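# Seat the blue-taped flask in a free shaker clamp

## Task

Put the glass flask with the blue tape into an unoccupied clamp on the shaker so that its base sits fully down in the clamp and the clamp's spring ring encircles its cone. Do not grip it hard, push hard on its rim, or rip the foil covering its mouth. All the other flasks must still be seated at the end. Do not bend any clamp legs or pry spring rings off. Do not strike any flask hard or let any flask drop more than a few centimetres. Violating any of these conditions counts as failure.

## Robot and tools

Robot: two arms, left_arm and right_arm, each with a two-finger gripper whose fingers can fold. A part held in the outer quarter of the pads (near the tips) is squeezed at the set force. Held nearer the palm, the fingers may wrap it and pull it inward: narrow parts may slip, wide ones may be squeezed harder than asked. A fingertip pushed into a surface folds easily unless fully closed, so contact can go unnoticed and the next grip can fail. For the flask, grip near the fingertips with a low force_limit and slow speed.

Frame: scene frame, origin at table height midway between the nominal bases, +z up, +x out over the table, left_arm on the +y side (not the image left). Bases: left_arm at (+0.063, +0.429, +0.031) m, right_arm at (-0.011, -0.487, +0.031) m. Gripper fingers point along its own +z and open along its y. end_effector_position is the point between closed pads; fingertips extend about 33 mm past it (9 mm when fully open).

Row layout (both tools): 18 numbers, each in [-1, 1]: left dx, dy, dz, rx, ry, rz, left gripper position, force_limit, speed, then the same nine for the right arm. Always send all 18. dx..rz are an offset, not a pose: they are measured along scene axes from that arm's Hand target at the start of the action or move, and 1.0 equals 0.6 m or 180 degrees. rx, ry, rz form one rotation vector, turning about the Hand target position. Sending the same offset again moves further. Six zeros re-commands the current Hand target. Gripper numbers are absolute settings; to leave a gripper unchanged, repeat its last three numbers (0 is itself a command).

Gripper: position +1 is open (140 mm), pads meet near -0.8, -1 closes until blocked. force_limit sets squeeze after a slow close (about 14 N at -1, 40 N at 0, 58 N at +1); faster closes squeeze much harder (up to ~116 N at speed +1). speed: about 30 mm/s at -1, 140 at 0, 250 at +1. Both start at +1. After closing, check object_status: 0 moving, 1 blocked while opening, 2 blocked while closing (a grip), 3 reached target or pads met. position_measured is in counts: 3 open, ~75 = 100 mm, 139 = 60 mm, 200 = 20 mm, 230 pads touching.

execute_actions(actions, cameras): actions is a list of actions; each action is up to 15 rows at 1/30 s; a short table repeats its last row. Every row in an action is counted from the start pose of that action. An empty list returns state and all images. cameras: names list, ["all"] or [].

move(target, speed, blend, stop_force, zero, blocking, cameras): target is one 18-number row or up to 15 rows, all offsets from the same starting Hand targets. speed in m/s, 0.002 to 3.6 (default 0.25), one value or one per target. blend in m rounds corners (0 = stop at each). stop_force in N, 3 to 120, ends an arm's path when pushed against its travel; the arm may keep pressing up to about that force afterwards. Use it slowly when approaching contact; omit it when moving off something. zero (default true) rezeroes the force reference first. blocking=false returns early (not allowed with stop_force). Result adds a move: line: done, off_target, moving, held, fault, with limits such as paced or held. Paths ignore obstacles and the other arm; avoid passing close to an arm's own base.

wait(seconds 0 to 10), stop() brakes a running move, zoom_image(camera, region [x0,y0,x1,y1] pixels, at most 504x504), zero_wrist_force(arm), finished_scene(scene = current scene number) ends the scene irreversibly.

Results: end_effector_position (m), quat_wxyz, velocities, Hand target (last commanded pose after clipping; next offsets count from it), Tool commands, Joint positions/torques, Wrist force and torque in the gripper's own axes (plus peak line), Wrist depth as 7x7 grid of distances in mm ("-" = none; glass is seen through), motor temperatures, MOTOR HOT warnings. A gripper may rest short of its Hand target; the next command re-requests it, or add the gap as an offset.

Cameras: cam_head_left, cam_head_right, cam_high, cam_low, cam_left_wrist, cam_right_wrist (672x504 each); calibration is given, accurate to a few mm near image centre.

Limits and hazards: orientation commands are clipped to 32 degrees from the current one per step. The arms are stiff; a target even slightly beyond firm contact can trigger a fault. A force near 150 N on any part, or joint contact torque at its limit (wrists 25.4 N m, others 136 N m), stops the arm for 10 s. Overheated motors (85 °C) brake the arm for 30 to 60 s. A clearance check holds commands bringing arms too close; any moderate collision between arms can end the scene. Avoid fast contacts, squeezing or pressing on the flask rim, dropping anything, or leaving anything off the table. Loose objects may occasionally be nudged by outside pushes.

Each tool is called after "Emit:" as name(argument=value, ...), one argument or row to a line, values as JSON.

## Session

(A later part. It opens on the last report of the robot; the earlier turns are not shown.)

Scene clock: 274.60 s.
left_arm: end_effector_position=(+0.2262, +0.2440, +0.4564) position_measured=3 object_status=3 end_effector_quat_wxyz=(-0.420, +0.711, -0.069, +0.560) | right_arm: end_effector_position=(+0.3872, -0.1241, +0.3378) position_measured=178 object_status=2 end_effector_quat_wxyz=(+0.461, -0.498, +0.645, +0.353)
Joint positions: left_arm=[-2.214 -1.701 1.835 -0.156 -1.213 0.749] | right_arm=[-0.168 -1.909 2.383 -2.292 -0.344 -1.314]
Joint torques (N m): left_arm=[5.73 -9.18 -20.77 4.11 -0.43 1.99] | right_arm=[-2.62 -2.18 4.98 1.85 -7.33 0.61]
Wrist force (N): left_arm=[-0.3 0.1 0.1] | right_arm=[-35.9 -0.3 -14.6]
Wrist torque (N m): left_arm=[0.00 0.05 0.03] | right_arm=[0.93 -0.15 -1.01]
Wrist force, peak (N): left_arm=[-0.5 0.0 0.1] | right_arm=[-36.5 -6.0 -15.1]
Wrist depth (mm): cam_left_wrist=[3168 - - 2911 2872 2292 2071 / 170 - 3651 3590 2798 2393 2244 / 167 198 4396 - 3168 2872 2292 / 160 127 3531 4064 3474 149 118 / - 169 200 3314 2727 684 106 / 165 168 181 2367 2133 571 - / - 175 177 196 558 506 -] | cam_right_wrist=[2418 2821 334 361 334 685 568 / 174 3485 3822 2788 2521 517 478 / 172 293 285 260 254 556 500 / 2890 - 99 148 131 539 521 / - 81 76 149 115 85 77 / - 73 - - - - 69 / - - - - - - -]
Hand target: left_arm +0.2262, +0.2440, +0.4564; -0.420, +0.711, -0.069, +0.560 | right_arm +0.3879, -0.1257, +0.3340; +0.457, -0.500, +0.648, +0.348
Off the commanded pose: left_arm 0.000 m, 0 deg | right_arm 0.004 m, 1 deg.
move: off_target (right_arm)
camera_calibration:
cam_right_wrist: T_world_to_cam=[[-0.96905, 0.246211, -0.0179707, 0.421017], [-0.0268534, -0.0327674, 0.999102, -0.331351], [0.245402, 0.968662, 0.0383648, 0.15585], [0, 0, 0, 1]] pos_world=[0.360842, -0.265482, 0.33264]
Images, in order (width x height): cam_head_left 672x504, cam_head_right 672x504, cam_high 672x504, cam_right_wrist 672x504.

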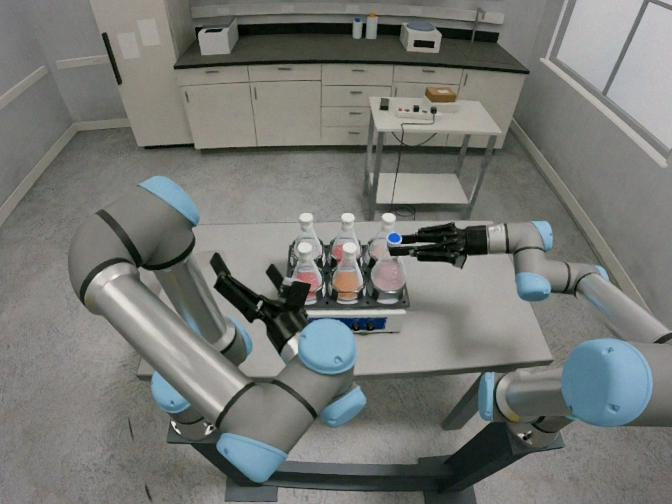

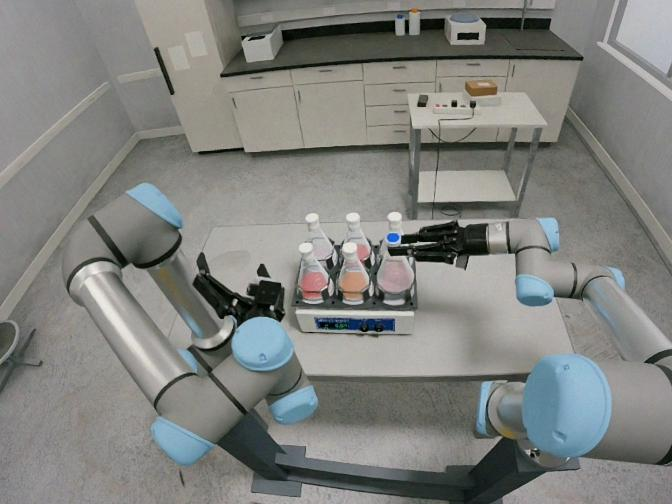

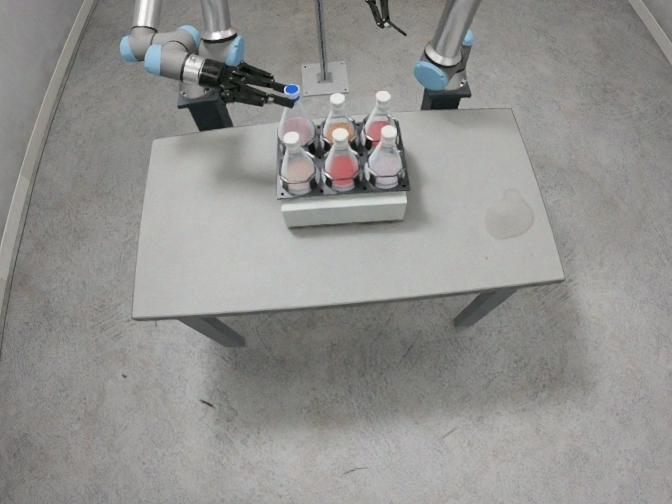

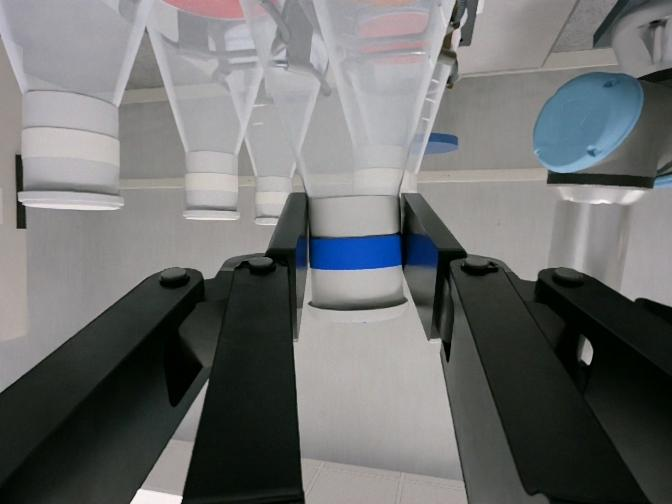

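Emit:
move(
  target=[0,0,0,0,0,0,1,1,1,0.024,-0.0065,-0.005,0.0086,0.0322,0,-0.98,-0.02,-1],
  speed=0.015,
  stop_force=25,
  cameras=["cam_head_right","cam_head_left","cam_high","cam_right_wrist"],
)

Emit:
zoom_image(
  camera="cam_head_right",
  region=[370, 230, 430, 310],
)

Emit:
zoom_image(
  camera="cam_high",
  region=[260, 80, 340, 160],
)

Scene clock: 282.70 s.
left_arm: end_effector_position=(+0.2262, +0.2440, +0.4564) position_measured=3 object_status=3 end_effector_quat_wxyz=(-0.420, +0.711, -0.069, +0.560) | right_arm: end_effector_position=(+0.4018, -0.1267, +0.3391) position_measured=178 object_status=2 end_effector_quat_wxyz=(+0.438, -0.471, +0.659, +0.390)
Joint positions: left_arm=[-2.214 -1.701 1.835 -0.156 -1.213 0.749] | right_arm=[-0.175 -1.854 2.326 -2.17 -0.32 -1.33]
Joint torques (N m): left_arm=[5.89 -8.42 -19.88 3.9 -0.5 1.8] | right_arm=[-12.23 0.8 -6.32 -0.06 -7.35 -0.06]
Wrist force (N): left_arm=[0.2 0.1 -0.1] | right_arm=[-33.0 6.5 -2.9]
Wrist torque (N m): left_arm=[0.01 -0.04 0.03] | right_arm=[0.18 -0.43 -0.51]
Wrist force, peak (N): left_arm=[-0.5 0.1 -0.3] | right_arm=[-36.5 -0.7 -19.9]
Wrist depth (mm): cam_left_wrist=[2798 - 3314 2992 2834 2448 2133 / 171 3168 - 3264 2951 2627 2367 / 167 200 3917 5009 3168 2834 2221 / 161 127 - 4224 3264 149 118 / - 168 200 3314 2420 - 106 / 165 168 181 2476 733 567 - / - 175 177 196 557 514 -] | cam_right_wrist=[2443 331 336 341 340 1911 544 / 2890 3291 - - 2693 523 481 / 167 175 286 163 251 542 512 / 2693 - 100 148 131 103 522 / - 81 76 149 115 85 77 / - 72 - - - - 69 / - - - - - - -]
Hand target: left_arm +0.2262, +0.2440, +0.4564; -0.420, +0.711, -0.069, +0.560 | right_arm +0.4023, -0.1296, +0.3310; +0.431, -0.475, +0.666, +0.382
Off the commanded pose: left_arm 0.000 m, 0 deg | right_arm 0.009 m, 2 deg.
move: off_target (right_arm)
camera_calibration:
cam_right_wrist: T_world_to_cam=[[-0.966193, 0.242522, 0.0874918, 0.398449], [0.0716282, -0.0734909, 0.99472, -0.375614], [0.247672, 0.967358, 0.0536349, 0.148473], [0, 0, 0, 1]] pos_world=[0.375111, -0.267863, 0.330806]
Images, in order (width x height): cam_head_left 672x504, cam_head_right 672x504, cam_high 672x504, cam_right_wrist 672x504.

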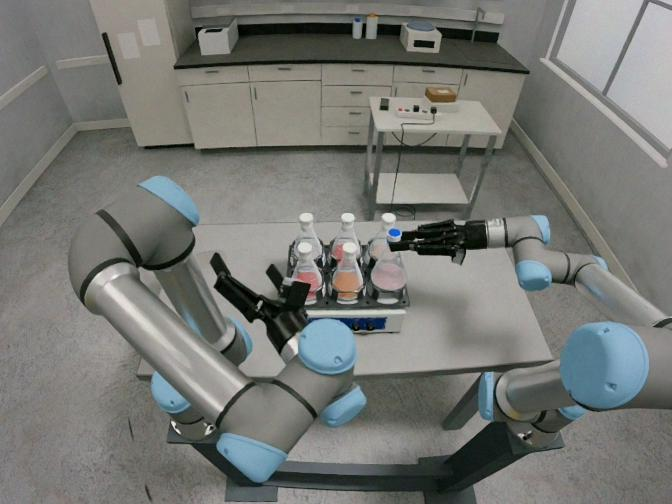

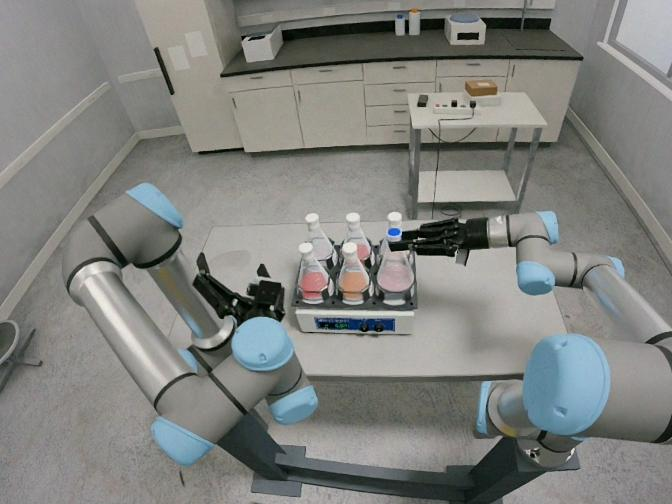

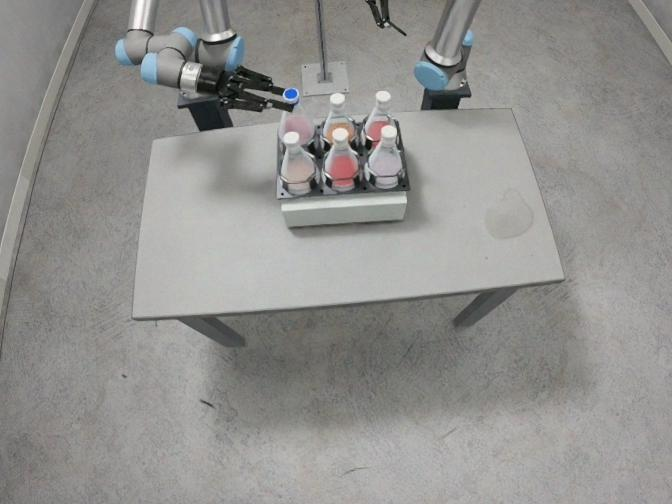

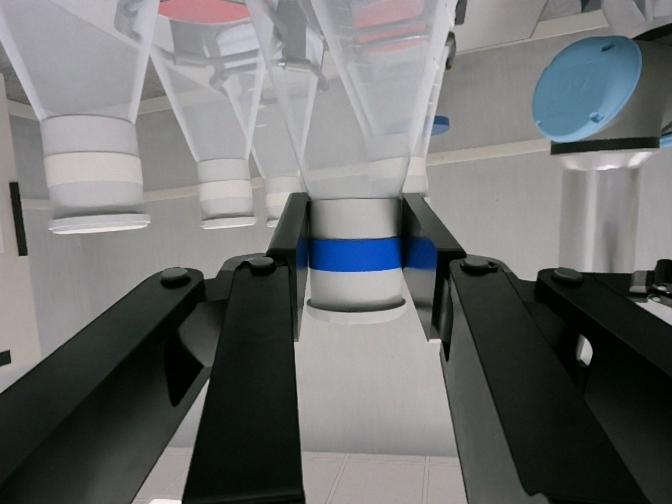

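Scaled by 6.300 from the camera's 672x504 image, which has a finer 960x720 frame.

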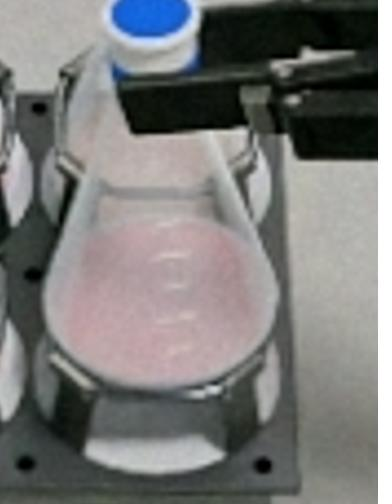

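Scaled by 6.300 from the camera's 672x504 image, which has a finer 960x720 frame.

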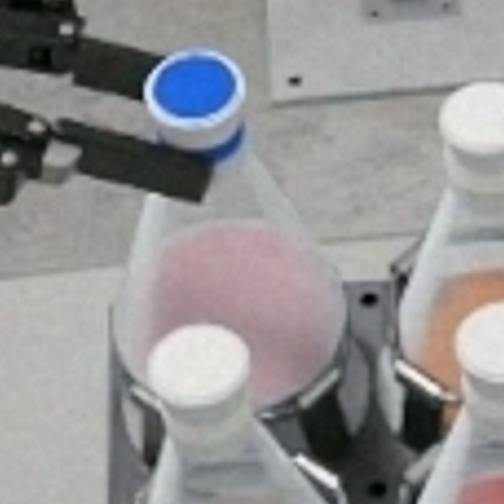

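Emit:
move(
  target=[
    [0,0,0,0,0,0,1,1,1,-0.01,0.004,0.037,0,0,0,-0.98,-0.02,-1],
    [0,0,0,0,0,0,1,1,1,-0.053,0.0147,0.037,-0.023,-0.0859,0,-0.98,-0.02,-1],
  ],
  speed=0.04,
)

Emit:
move(
  target=[0,0,0,0,0,0,1,1,1,0,0,-0.05,0,0,0,-0.98,-0.02,-1],
  speed=0.015,
  stop_force=12,
)

Emit:
move(
  target=[0,0,0,0,0,0,1,1,1,-0.016,0.0043,0,0,0,0,-0.98,-0.02,-1],
  speed=0.015,
  stop_force=14,
  cameras=["cam_head_right","cam_high","cam_right_wrist"],
)

Emit:
zoom_image(
  camera="cam_head_right",
  region=[370, 230, 430, 310],
)

Scene clock: 296.93 s.
left_arm: end_effector_position=(+0.2262, +0.2440, +0.4564) position_measured=3 object_status=3 end_effector_quat_wxyz=(-0.420, +0.711, -0.069, +0.560) | right_arm: end_effector_position=(+0.3704, -0.1207, +0.3532) position_measured=178 object_status=2 end_effector_quat_wxyz=(+0.499, -0.537, +0.615, +0.290)
Joint positions: left_arm=[-2.214 -1.701 1.835 -0.156 -1.213 0.749] | right_arm=[-0.155 -1.997 2.433 -2.445 -0.378 -1.295]
Joint torques (N m): left_arm=[5.88 -8.96 -21.5 3.92 -0.55 2.01] | right_arm=[9.94 1.34 -32.91 -2.07 2.24 1.73]
Wrist force (N): left_arm=[-0.2 0.1 -0.1] | right_arm=[3.9 1.3 0.9]
Wrist torque (N m): left_arm=[0.01 0.04 0.03] | right_arm=[0.32 0.16 0.23]
Wrist force, peak (N): left_arm=[-0.3 0.2 0.2] | right_arm=[-33.2 6.6 -2.9]
Wrist depth (mm): cam_left_wrist=[2627 3847 - 2798 2911 2292 2133 / 175 3122 - 3264 2834 2505 2292 / 168 195 3168 4787 3314 2834 2198 / 160 127 - 4142 3215 149 124 / - 168 211 3531 2659 713 106 / 165 168 181 2476 735 590 - / - 174 176 196 570 503 -] | cam_right_wrist=[174 2962 371 352 344 597 646 / 182 - 3485 3078 433 2521 568 / 3537 - 400 260 372 520 488 / 3246 - 99 148 130 534 505 / - 80 76 148 129 85 76 / - 72 - - - - 69 / - - - - - - -]
Hand target: left_arm +0.2262, +0.2440, +0.4564; -0.420, +0.711, -0.069, +0.560 | right_arm +0.3705, -0.1208, +0.3532; +0.499, -0.537, +0.615, +0.290
Off the commanded pose: left_arm 0.000 m, 0 deg | right_arm 0.000 m, 0 deg.
move: done

Scene clock: 298.93 s.
left_arm: end_effector_position=(+0.2262, +0.2440, +0.4564) position_measured=3 object_status=3 end_effector_quat_wxyz=(-0.420, +0.711, -0.069, +0.560) | right_arm: end_effector_position=(+0.3705, -0.1207, +0.3390) position_measured=178 object_status=2 end_effector_quat_wxyz=(+0.499, -0.537, +0.615, +0.290)
Joint positions: left_arm=[-2.214 -1.701 1.835 -0.156 -1.213 0.749] | right_arm=[-0.155 -1.974 2.461 -2.497 -0.378 -1.295]
Joint torques (N m): left_arm=[5.91 -9.3 -21.84 3.89 -0.27 2.05] | right_arm=[-5.5 -17.07 -30.48 -3.15 0.08 -0.45]
Wrist force (N): left_arm=[-0.2 0.0 0.1] | right_arm=[-1.4 -3.1 -0.3]
Wrist torque (N m): left_arm=[0.00 0.03 0.03] | right_arm=[0.47 0.04 -0.16]
Wrist force, peak (N): left_arm=[-0.2 0.3 0.2] | right_arm=[-9.3 -4.7 -2.2]
Wrist depth (mm): cam_left_wrist=[- 4064 5129 2872 2911 2267 2071 / 176 3077 - 2911 2911 2534 2292 / 167 3034 3590 - 3314 2659 2267 / 160 127 - 3474 3168 149 112 / - 169 198 3474 2564 - 106 / 165 168 181 2420 730 587 - / - 175 177 197 571 532 -] | cam_right_wrist=[2521 3078 353 354 340 574 603 / 179 - - - 441 809 598 / 2469 - 288 260 2257 525 490 / 2756 - 99 148 130 523 519 / - 81 76 145 129 85 76 / - 72 - 3435 - - 69 / - - - - - - -]
Hand target: left_arm +0.2262, +0.2440, +0.4564; -0.420, +0.711, -0.069, +0.560 | right_arm +0.3705, -0.1207, +0.3390; +0.499, -0.537, +0.615, +0.290 (not the last commanded pose)
Off the commanded pose: left_arm 0.000 m, 0 deg | right_arm 0.016 m, 0 deg.
move: contact (right_arm)

Scene clock: 300.57 s.
left_arm: end_effector_position=(+0.2262, +0.2440, +0.4564) position_measured=3 object_status=3 end_effector_quat_wxyz=(-0.420, +0.711, -0.069, +0.560) | right_arm: end_effector_position=(+0.3608, -0.1181, +0.3390) position_measured=178 object_status=2 end_effector_quat_wxyz=(+0.499, -0.538, +0.615, +0.290)
Joint positions: left_arm=[-2.214 -1.701 1.835 -0.156 -1.213 0.749] | right_arm=[-0.151 -2.002 2.478 -2.494 -0.38 -1.286]
Joint torques (N m): left_arm=[4.98 -8.63 -21.45 3.85 -0.24 1.97] | right_arm=[3.81 11.41 -21.13 2.95 -0.12 0.14]
Wrist force (N): left_arm=[-0.1 -0.1 0.2] | right_arm=[-10.6 -14.9 -3.0]
Wrist torque (N m): left_arm=[-0.02 0.02 0.04] | right_arm=[1.14 -0.03 -1.42]
Wrist force, peak (N): left_arm=[-0.5 0.1 0.0] | right_arm=[-11.0 -14.7 -3.1]
Wrist depth (mm): cam_left_wrist=[2992 - - 2798 2872 2393 1976 / 169 - 4142 3419 2951 2505 2341 / 167 190 4064 4396 3366 2872 2316 / 160 127 - 4787 3215 149 118 / - 169 200 3314 2727 751 106 / 165 168 182 2448 795 576 - / - 175 177 196 555 501 -] | cam_right_wrist=[2633 3000 377 349 335 575 575 / 182 - - 461 429 - 572 / 2323 291 396 260 2724 524 488 / - - 100 148 127 515 519 / - 81 76 145 115 85 78 / - 73 - - - - 69 / - - - - - - -]
Hand target: left_arm +0.2262, +0.2440, +0.4564; -0.420, +0.711, -0.069, +0.560 | right_arm +0.3609, -0.1182, +0.3390; +0.499, -0.537, +0.615, +0.290
Off the commanded pose: left_arm 0.000 m, 0 deg | right_arm 0.000 m, 0 deg.
move: done
camera_calibration:
cam_right_wrist: T_world_to_cam=[[-0.950393, 0.2442, -0.192663, 0.446197], [-0.192435, 0.0250265, 0.980991, -0.26036], [0.24438, 0.969402, 0.0232077, 0.162107], [0, 0, 0, 1]] pos_world=[0.334345, -0.259593, 0.337614]
Images, in order (width x height): cam_head_right 672x504, cam_high 672x504, cam_right_wrist 672x504.

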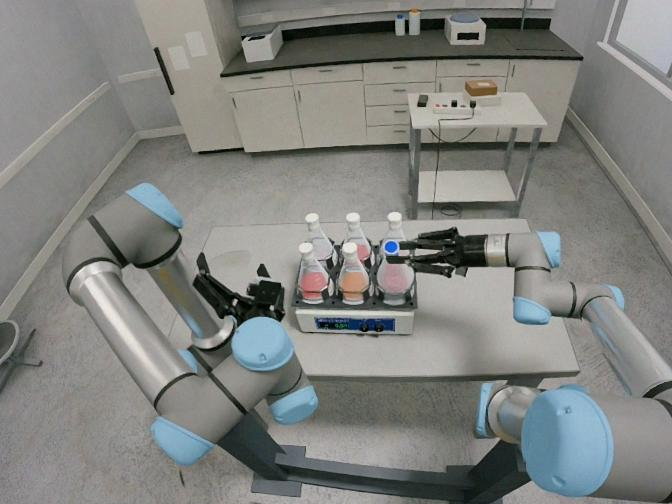

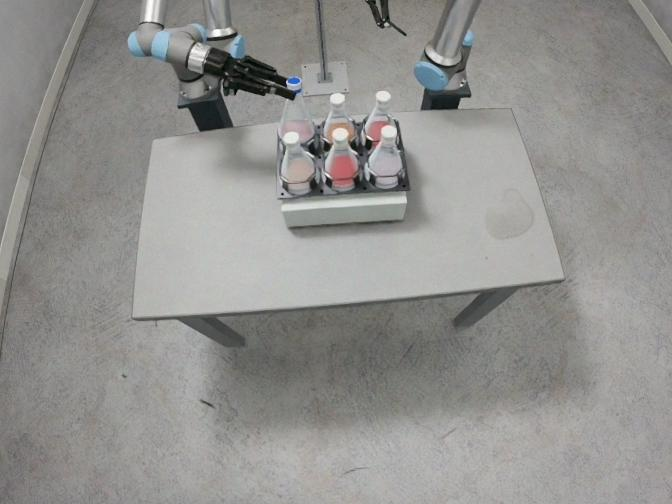

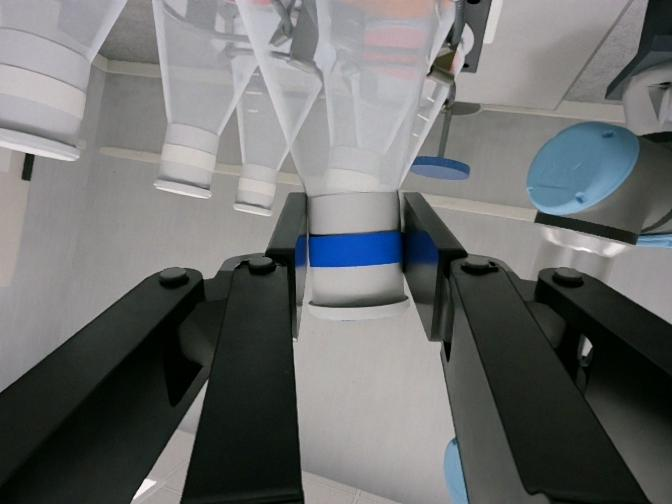

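Scaled by 6.300 from the camera's 672x504 image, which has a finer 960x720 frame.

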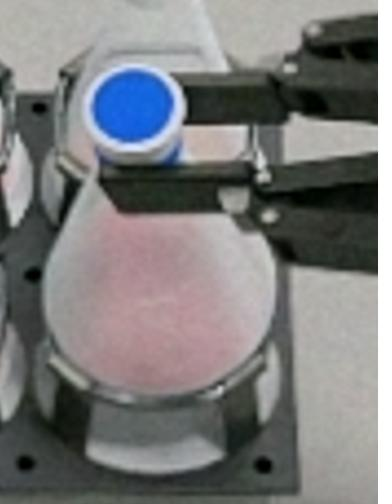

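Emit:
move(
  target=[0,0,0,0,0,0,1,1,1,0,0,-0.05,0,0,0,-0.98,-0.02,-1],
  speed=0.015,
  stop_force=28,
  cameras=["cam_head_right","cam_head_left","cam_high","cam_right_wrist"],
)

Emit:
zoom_image(
  camera="cam_head_right",
  region=[370, 230, 430, 310],
)

Emit:
zoom_image(
  camera="cam_right_wrist",
  region=[200, 0, 500, 230],
)

Scene clock: 306.13 s.
left_arm: end_effector_position=(+0.2262, +0.2440, +0.4564) position_measured=3 object_status=3 end_effector_quat_wxyz=(-0.420, +0.711, -0.069, +0.560) | right_arm: end_effector_position=(+0.3608, -0.1181, +0.3308) position_measured=178 object_status=2 end_effector_quat_wxyz=(+0.499, -0.538, +0.614, +0.290)
Joint positions: left_arm=[-2.214 -1.701 1.835 -0.156 -1.213 0.749] | right_arm=[-0.151 -1.987 2.495 -2.527 -0.379 -1.286]
Joint torques (N m): left_arm=[5.06 -8.82 -20.77 3.89 -0.5 2.1] | right_arm=[0.7 -4.21 -9.51 5.7 -7.58 3.54]
Wrist force (N): left_arm=[-0.2 0.0 0.0] | right_arm=[-32.9 -16.2 -7.0]
Wrist torque (N m): left_arm=[-0.01 0.03 0.03] | right_arm=[1.53 -0.15 -1.59]
Wrist force, peak (N): left_arm=[-0.4 0.2 -0.1] | right_arm=[-42.1 -16.3 -12.2]
Wrist depth (mm): cam_left_wrist=[- - - 3122 2762 2367 2112 / 170 - - 3264 2834 2420 2267 / 167 199 3651 - 3366 2834 2176 / 160 127 3847 5254 3264 149 124 / - 169 199 3779 3215 693 106 / 165 168 182 2448 740 593 - / - 175 177 196 250 513 -] | cam_right_wrist=[2576 3338 342 362 309 550 564 / 185 - - 436 420 - 579 / 2821 3435 392 260 163 536 484 / 3485 3485 100 148 127 512 499 / - 81 76 145 115 85 77 / - 73 - - - - 69 / - - - - - - -]
Hand target: left_arm +0.2262, +0.2440, +0.4564; -0.420, +0.711, -0.069, +0.560 | right_arm +0.3609, -0.1181, +0.3306; +0.499, -0.538, +0.615, +0.290 (not the last commanded pose)
Off the commanded pose: left_arm 0.000 m, 0 deg | right_arm 0.022 m, 0 deg.
move: contact (right_arm)
camera_calibration:
cam_right_wrist: T_world_to_cam=[[-0.950334, 0.243939, -0.193283, 0.444786], [-0.193241, 0.0243418, 0.980849, -0.252062], [0.243972, 0.969485, 0.0240061, 0.162073], [0, 0, 0, 1]] pos_world=[0.334446, -0.259492, 0.329314]
Images, in order (width x height): cam_head_left 672x504, cam_head_right 672x504, cam_high 672x504, cam_right_wrist 672x504.

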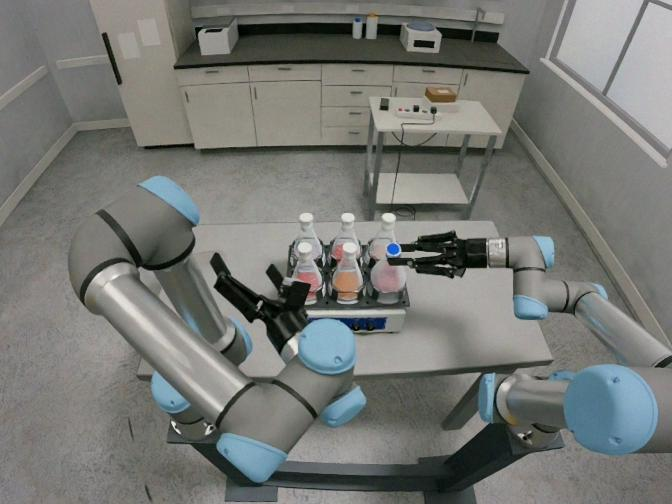

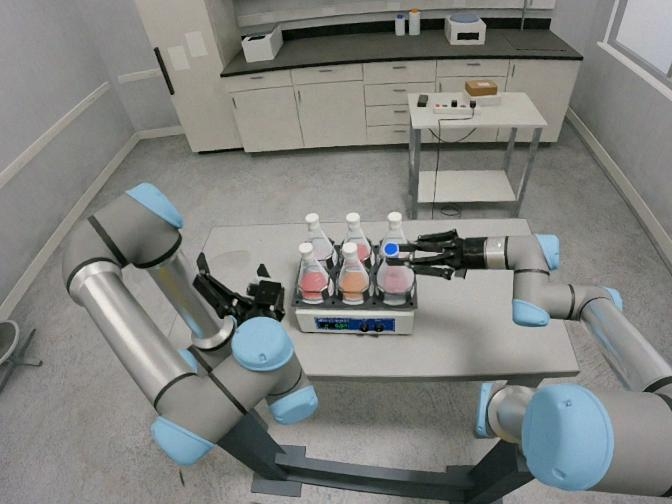

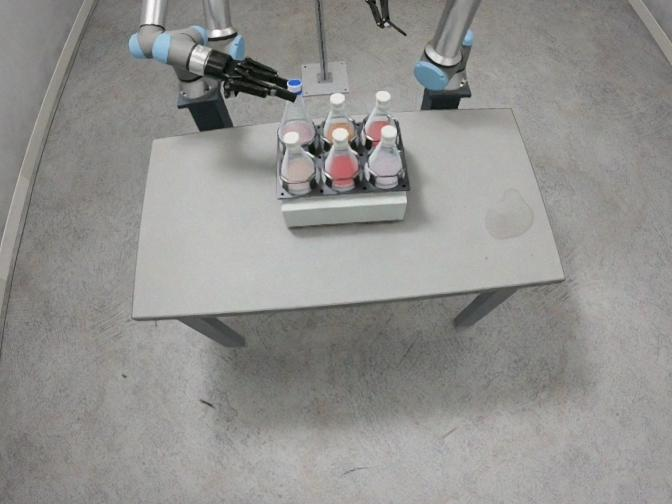

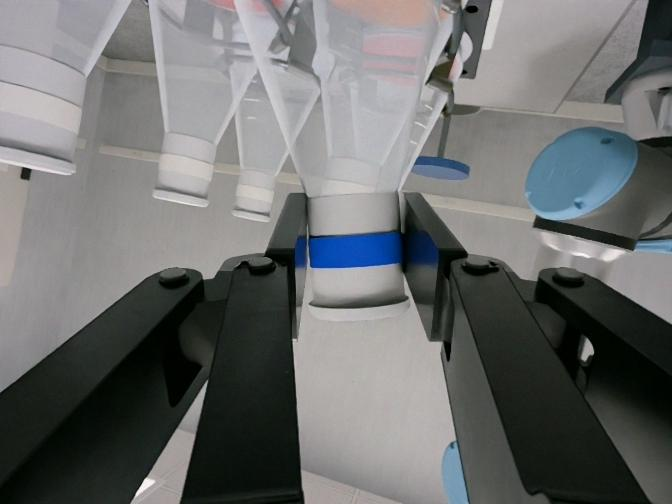

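Scaled by 6.300 from the camera's 672x504 image, which has a finer 960x720 frame.

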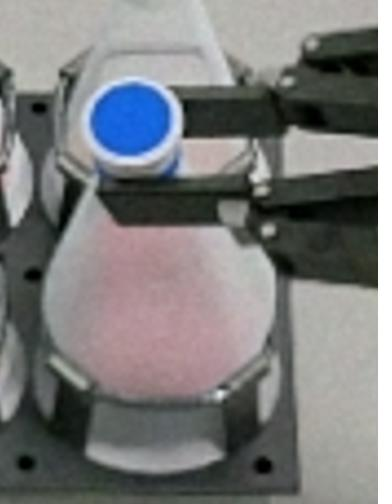

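Scaled by 1.680 from the camera's 672x504 image, which has a finer 960x720 frame.

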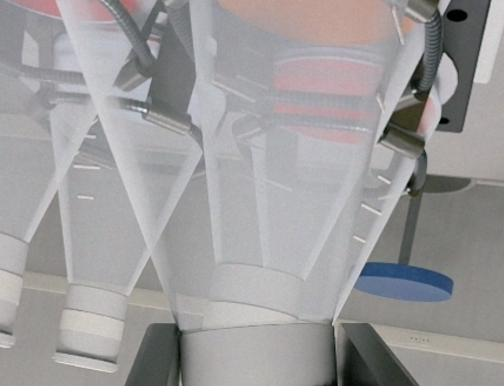

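Emit:
move(
  target=[0,0,0,0,0,0,1,1,1,0,0,-0.05,0,0,0,-0.98,-0.02,-1],
  speed=0.012,
  stop_force=15,
  cameras=["cam_head_right","cam_low","cam_high","cam_right_wrist"],
)

Emit:
zoom_image(
  camera="cam_head_right",
  region=[370, 230, 430, 310],
)

Emit:
zoom_image(
  camera="cam_high",
  region=[260, 80, 340, 160],
)

Emit:
zoom_image(
  camera="cam_low",
  region=[330, 160, 430, 260],
)

Scene clock: 313.27 s.
left_arm: end_effector_position=(+0.2262, +0.2440, +0.4564) position_measured=3 object_status=3 end_effector_quat_wxyz=(-0.420, +0.711, -0.069, +0.560) | right_arm: end_effector_position=(+0.3607, -0.1179, +0.3012) position_measured=178 object_status=2 end_effector_quat_wxyz=(+0.500, -0.538, +0.614, +0.290)
Joint positions: left_arm=[-2.214 -1.701 1.835 -0.156 -1.213 0.749] | right_arm=[-0.151 -1.921 2.552 -2.65 -0.377 -1.286]
Joint torques (N m): left_arm=[4.88 -9.72 -21.56 4 -0.29 1.95] | right_arm=[18.63 -3.1 14.99 6.71 -7.57 -0.28]
Wrist force (N): left_arm=[-0.2 0.1 0.1] | right_arm=[-42.2 -21.0 -15.5]
Wrist torque (N m): left_arm=[0.02 0.04 0.04] | right_arm=[1.37 -0.25 -1.03]
Wrist force, peak (N): left_arm=[-0.5 -0.2 -0.2] | right_arm=[-42.1 -12.6 -25.5]
Wrist depth (mm): cam_left_wrist=[- 3474 - 2834 2911 2367 2341 / 169 - - 3474 2798 2476 2693 / 167 190 2951 6528 3264 2798 2316 / 160 127 - 3714 3264 149 118 / - 168 199 3531 2693 - 106 / 164 168 182 2420 723 564 - / - 175 177 197 278 517 -] | cam_right_wrist=[2469 339 294 265 229 537 575 / 3338 - 427 368 344 736 575 / 187 3485 4647 2962 2926 537 492 / - 285 100 148 131 507 494 / - 81 76 147 115 85 77 / - 73 - - - - 69 / - - - - - - -]
Hand target: left_arm +0.2262, +0.2440, +0.4564; -0.420, +0.711, -0.069, +0.560 | right_arm +0.3609, -0.1181, +0.3006; +0.499, -0.538, +0.615, +0.290
Off the commanded pose: left_arm 0.000 m, 0 deg | right_arm 0.001 m, 0 deg.
move: done
camera_calibration:
cam_right_wrist: T_world_to_cam=[[-0.950365, 0.243674, -0.193468, 0.438904], [-0.193725, 0.023149, 0.980783, -0.22298], [0.24347, 0.969581, 0.0252057, 0.162548], [0, 0, 0, 1]] pos_world=[0.334347, -0.259391, 0.299512]
Images, in order (width x height): cam_head_right 672x504, cam_high 672x504, cam_low 672x504, cam_right_wrist 672x504.

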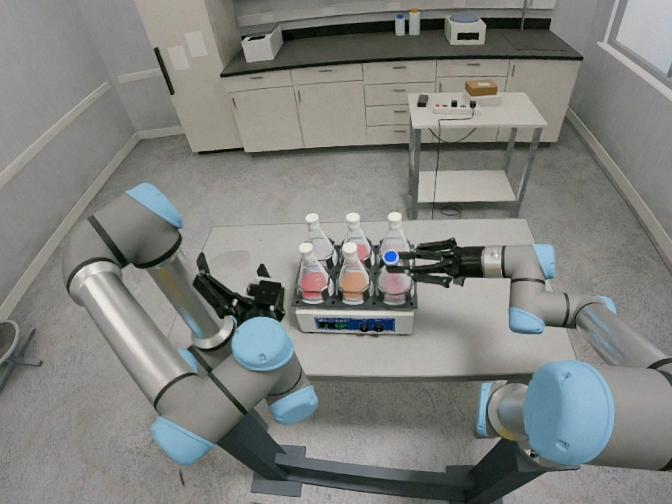

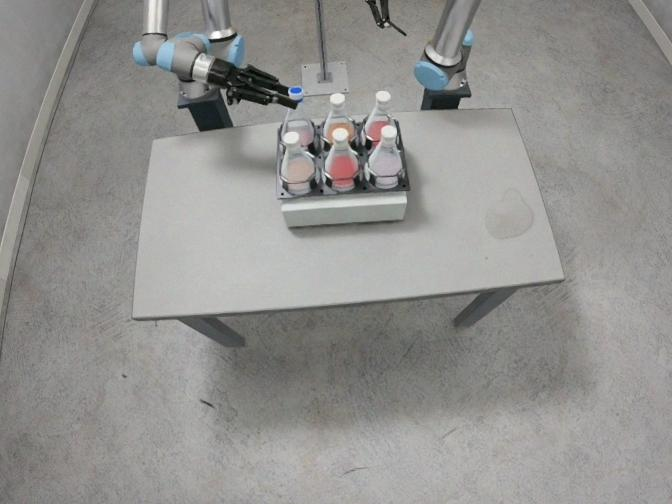

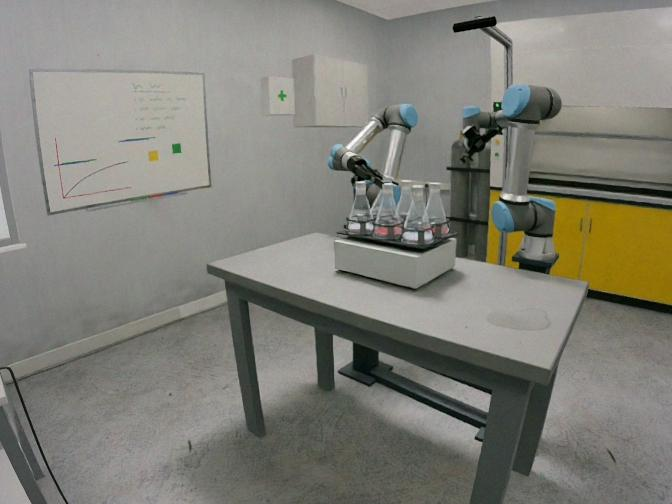

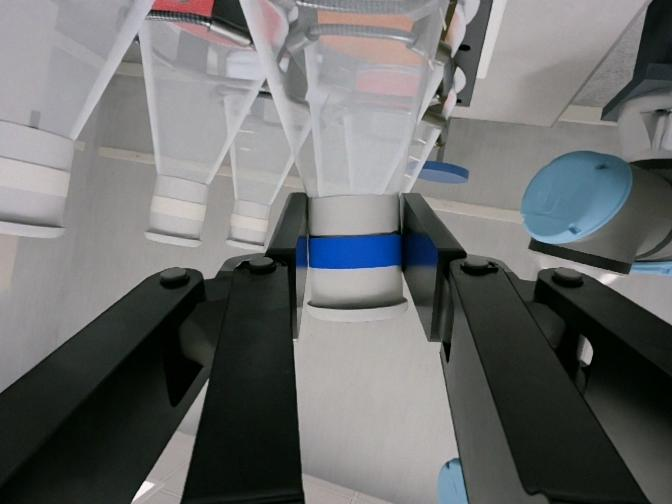

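Scaled by 6.300 from the camera's 672x504 image, which has a finer 960x720 frame.

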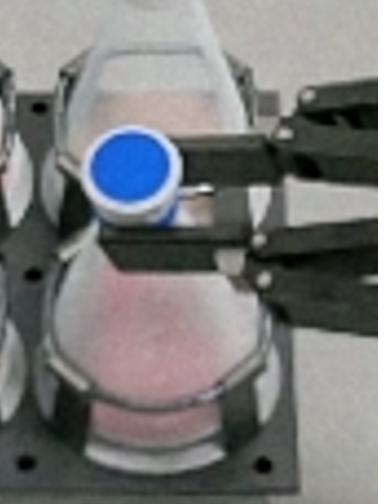

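Scaled by 6.300 from the camera's 672x504 image, which has a finer 960x720 frame.

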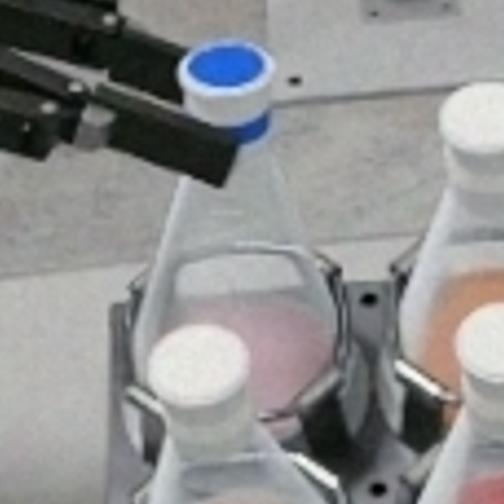

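Scaled by 5.040 from the camera's 672x504 image, which has a finer 960x720 frame.

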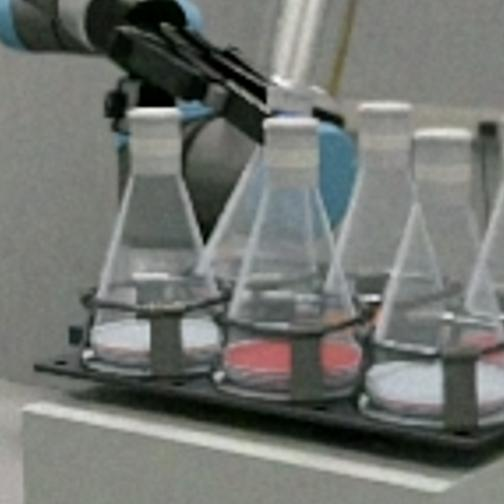

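Emit:
move(
  target=[0,0,0,0,0,0,1,1,1,0.0475,-0.013,0.002,0.0144,0.0537,0,-0.98,-0.02,-1],
  speed=0.03,
  cameras=["cam_head_right","cam_low","cam_high","cam_right_wrist"],
)

Emit:
zoom_image(
  camera="cam_head_right",
  region=[370, 230, 430, 310],
)

Emit:
zoom_image(
  camera="cam_low",
  region=[330, 160, 430, 260],
)

Emit:
zoom_image(
  camera="cam_high",
  region=[260, 80, 340, 160],
)

Scene clock: 320.07 s.
left_arm: end_effector_position=(+0.2262, +0.2440, +0.4564) position_measured=3 object_status=3 end_effector_quat_wxyz=(-0.420, +0.711, -0.069, +0.560) | right_arm: end_effector_position=(+0.3894, -0.1260, +0.3018) position_measured=178 object_status=2 end_effector_quat_wxyz=(+0.457, -0.500, +0.648, +0.348)
Joint positions: left_arm=[-2.214 -1.701 1.835 -0.156 -1.213 0.749] | right_arm=[-0.168 -1.846 2.44 -2.412 -0.357 -1.314]
Joint torques (N m): left_arm=[4.6 -9.91 -22.29 3.98 -0.2 1.87] | right_arm=[-9.26 -19.86 -18.03 -4.77 3.66 -1.24]
Wrist force (N): left_arm=[-0.2 -0.1 -0.2] | right_arm=[4.5 -0.3 1.8]
Wrist torque (N m): left_arm=[-0.02 0.04 0.03] | right_arm=[0.31 0.17 0.22]
Wrist force, peak (N): left_arm=[-0.4 0.3 0.1] | right_arm=[-43.2 -21.5 -16.1]
Wrist depth (mm): cam_left_wrist=[- - - 2798 2992 2244 2071 / 175 4064 3419 2911 2872 2564 2292 / 167 3034 2693 3917 3122 2872 2244 / 160 127 - - 3314 149 117 / - 168 200 3419 2564 690 106 / 165 168 182 2420 725 584 - / - 175 176 196 568 515 -] | cam_right_wrist=[2576 267 256 244 235 575 567 / 3485 3160 379 371 356 - 550 / 2548 3246 - - 2576 552 494 / 172 184 107 148 129 112 510 / - 80 76 157 130 85 77 / - 72 - - - - 69 / - - - - - - -]
Hand target: left_arm +0.2262, +0.2440, +0.4564; -0.420, +0.711, -0.069, +0.560 | right_arm +0.3894, -0.1259, +0.3018; +0.457, -0.500, +0.648, +0.348
Off the commanded pose: left_arm 0.000 m, 0 deg | right_arm 0.000 m, 0 deg.
move: done
camera_calibration:
cam_right_wrist: T_world_to_cam=[[-0.968331, 0.248923, -0.0193166, 0.42345], [-0.0250932, -0.0200538, 0.999484, -0.294573], [0.248407, 0.968316, 0.025665, 0.16108], [0, 0, 0, 1]] pos_world=[0.362635, -0.26729, 0.298466]
Images, in order (width x height): cam_head_right 672x504, cam_high 672x504, cam_low 672x504, cam_right_wrist 672x504.

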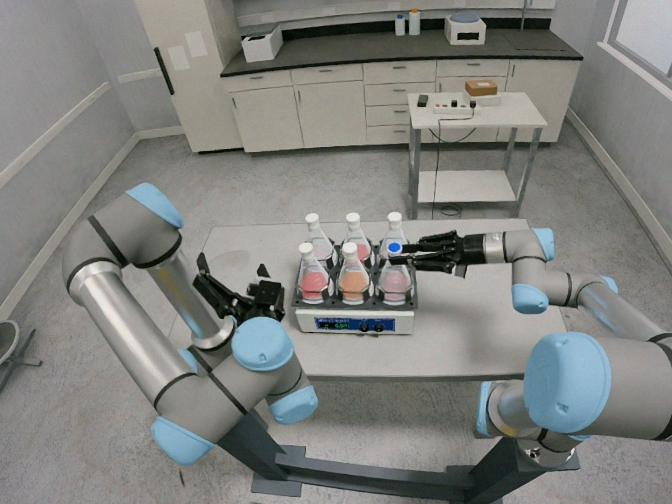

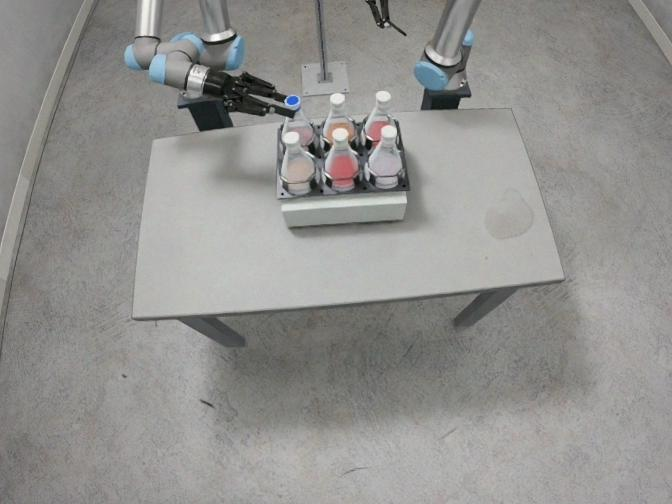

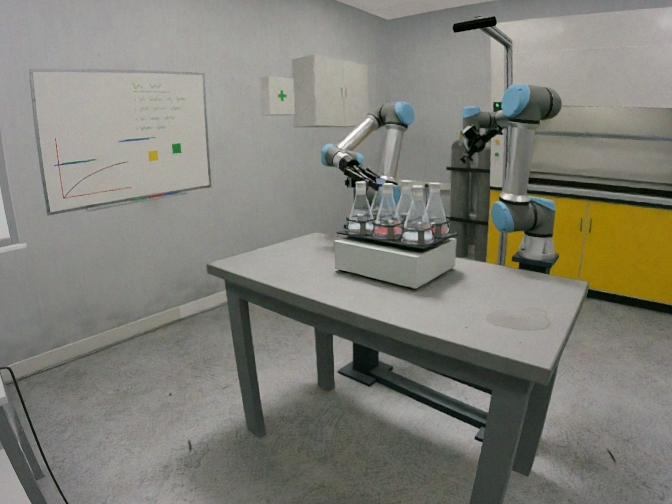

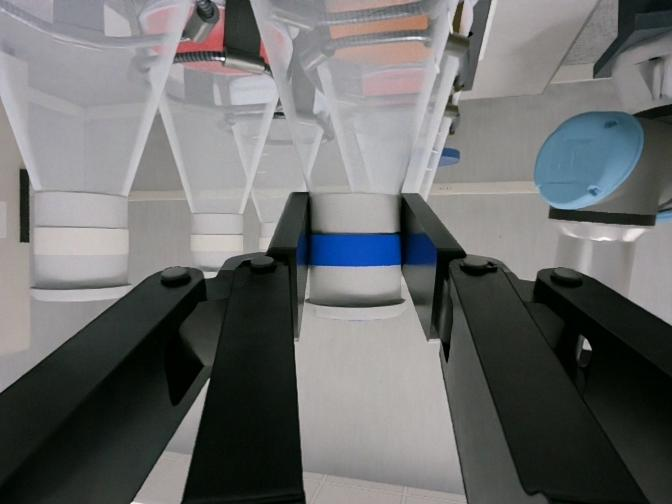

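Scaled by 6.300 from the camera's 672x504 image, which has a finer 960x720 frame.

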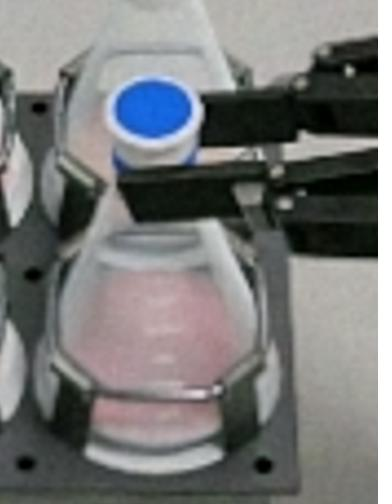

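Scaled by 5.040 from the camera's 672x504 image, which has a finer 960x720 frame.

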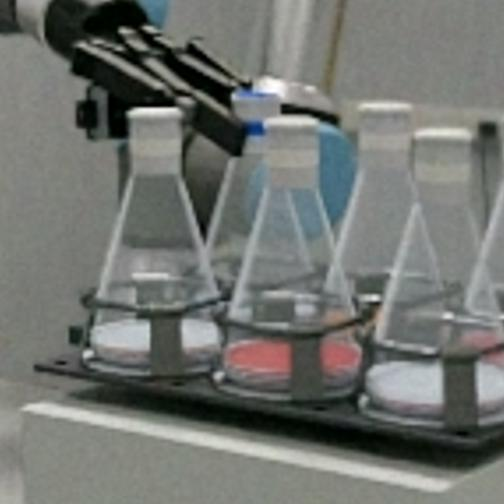

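Scaled by 6.300 from the camera's 672x504 image, which has a finer 960x720 frame.

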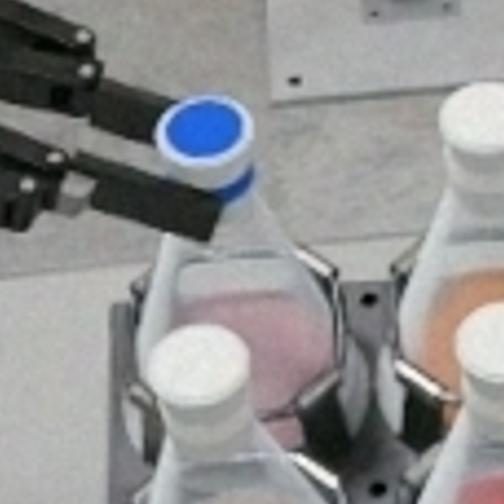

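Emit:
move(
  target=[0,0,0,0,0,0,1,1,1,0.001,0,-0.03,0,0,0,-0.98,-0.02,-1],
  speed=0.015,
  stop_force=7,
  cameras=["cam_head_right","cam_low","cam_high","cam_right_wrist"],
)

Emit:
zoom_image(
  camera="cam_head_right",
  region=[340, 200, 430, 310],
)

Emit:
zoom_image(
  camera="cam_low",
  region=[330, 160, 430, 260],
)

Scene clock: 324.43 s.
left_arm: end_effector_position=(+0.2262, +0.2440, +0.4564) position_measured=3 object_status=3 end_effector_quat_wxyz=(-0.420, +0.711, -0.069, +0.560) | right_arm: end_effector_position=(+0.3894, -0.1260, +0.2998) position_measured=178 object_status=2 end_effector_quat_wxyz=(+0.457, -0.500, +0.648, +0.348)
Joint positions: left_arm=[-2.214 -1.701 1.835 -0.156 -1.213 0.749] | right_arm=[-0.168 -1.842 2.444 -2.419 -0.357 -1.314]
Joint torques (N m): left_arm=[4.44 -9.41 -22 4.16 -0.29 2.09] | right_arm=[6.75 -21.83 -31.39 -3.87 1.3 1.79]
Wrist force (N): left_arm=[-0.1 0.0 0.1] | right_arm=[1.5 -2.0 0.4]
Wrist torque (N m): left_arm=[0.00 0.01 0.04] | right_arm=[0.42 0.08 0.07]
Wrist force, peak (N): left_arm=[-0.4 0.1 0.2] | right_arm=[-7.4 -3.3 -4.9]
Wrist depth (mm): cam_left_wrist=[2798 3531 - 2834 2762 2292 2032 / 171 3077 3989 2659 2798 2476 2292 / 167 194 - - 3590 2693 2221 / 161 135 4396 4142 3215 149 124 / - 169 201 3366 2476 713 107 / 165 168 181 2393 1995 579 - / - 174 176 196 248 510 -] | cam_right_wrist=[2495 265 254 242 229 660 582 / 3118 3646 369 364 353 748 555 / 2890 - - 3246 2633 539 490 / 173 179 107 148 130 111 505 / - 80 76 3078 129 85 77 / - 72 - - - - 69 / - - - 3246 - - -]
Hand target: left_arm +0.2262, +0.2440, +0.4564; -0.420, +0.711, -0.069, +0.560 | right_arm +0.3894, -0.1260, +0.2998; +0.457, -0.500, +0.648, +0.348 (not the last commanded pose)
Off the commanded pose: left_arm 0.000 m, 0 deg | right_arm 0.016 m, 0 deg.
move: contact (right_arm)
camera_calibration:
cam_right_wrist: T_world_to_cam=[[-0.968323, 0.248927, -0.019632, 0.423407], [-0.0253986, -0.019975, 0.999478, -0.292444], [0.248405, 0.968316, 0.0256646, 0.161157], [0, 0, 0, 1]] pos_world=[0.362535, -0.26729, 0.296467]
Images, in order (width x height): cam_head_right 672x504, cam_high 672x504, cam_low 672x504, cam_right_wrist 672x504.

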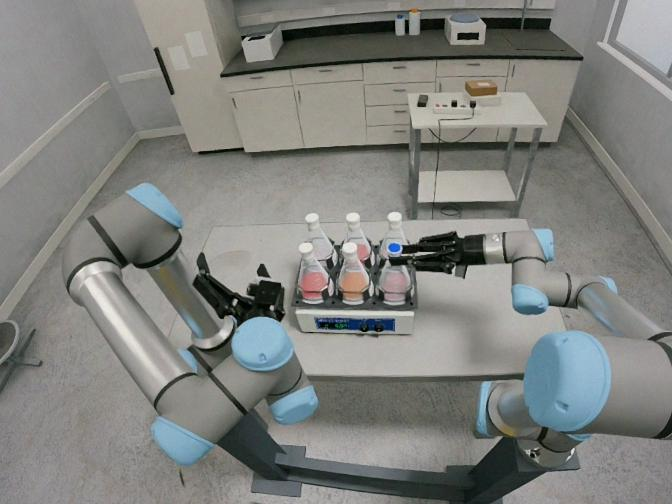

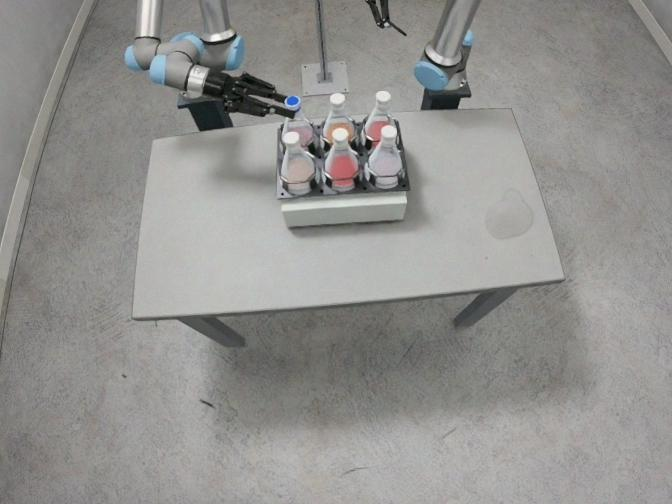

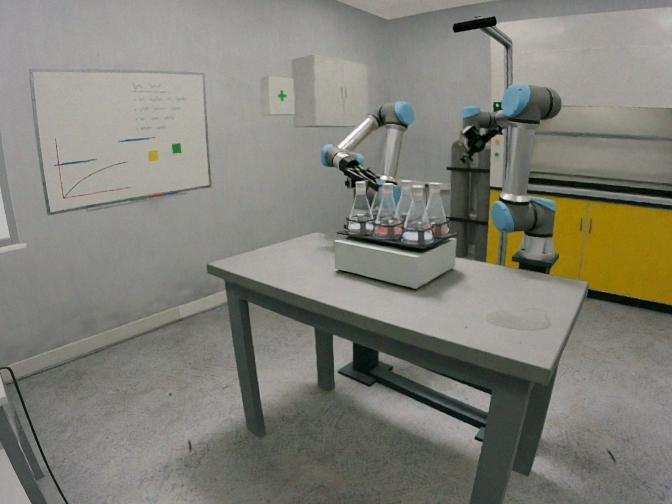

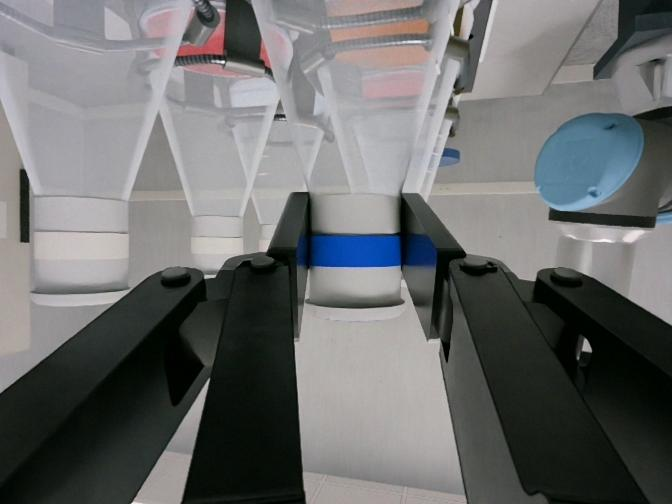

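Scaled by 4.582 from the camera's 672x504 image, which has a finer 960x720 frame.

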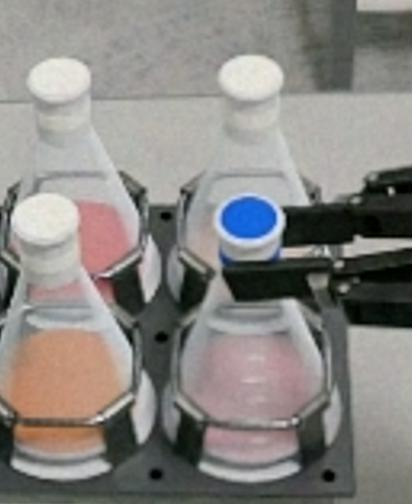

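Scaled by 5.040 from the camera's 672x504 image, which has a finer 960x720 frame.

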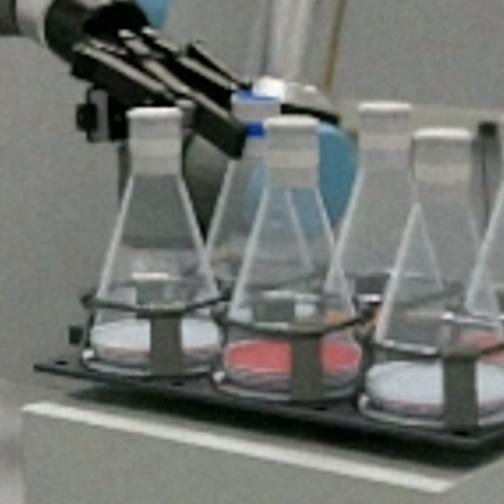

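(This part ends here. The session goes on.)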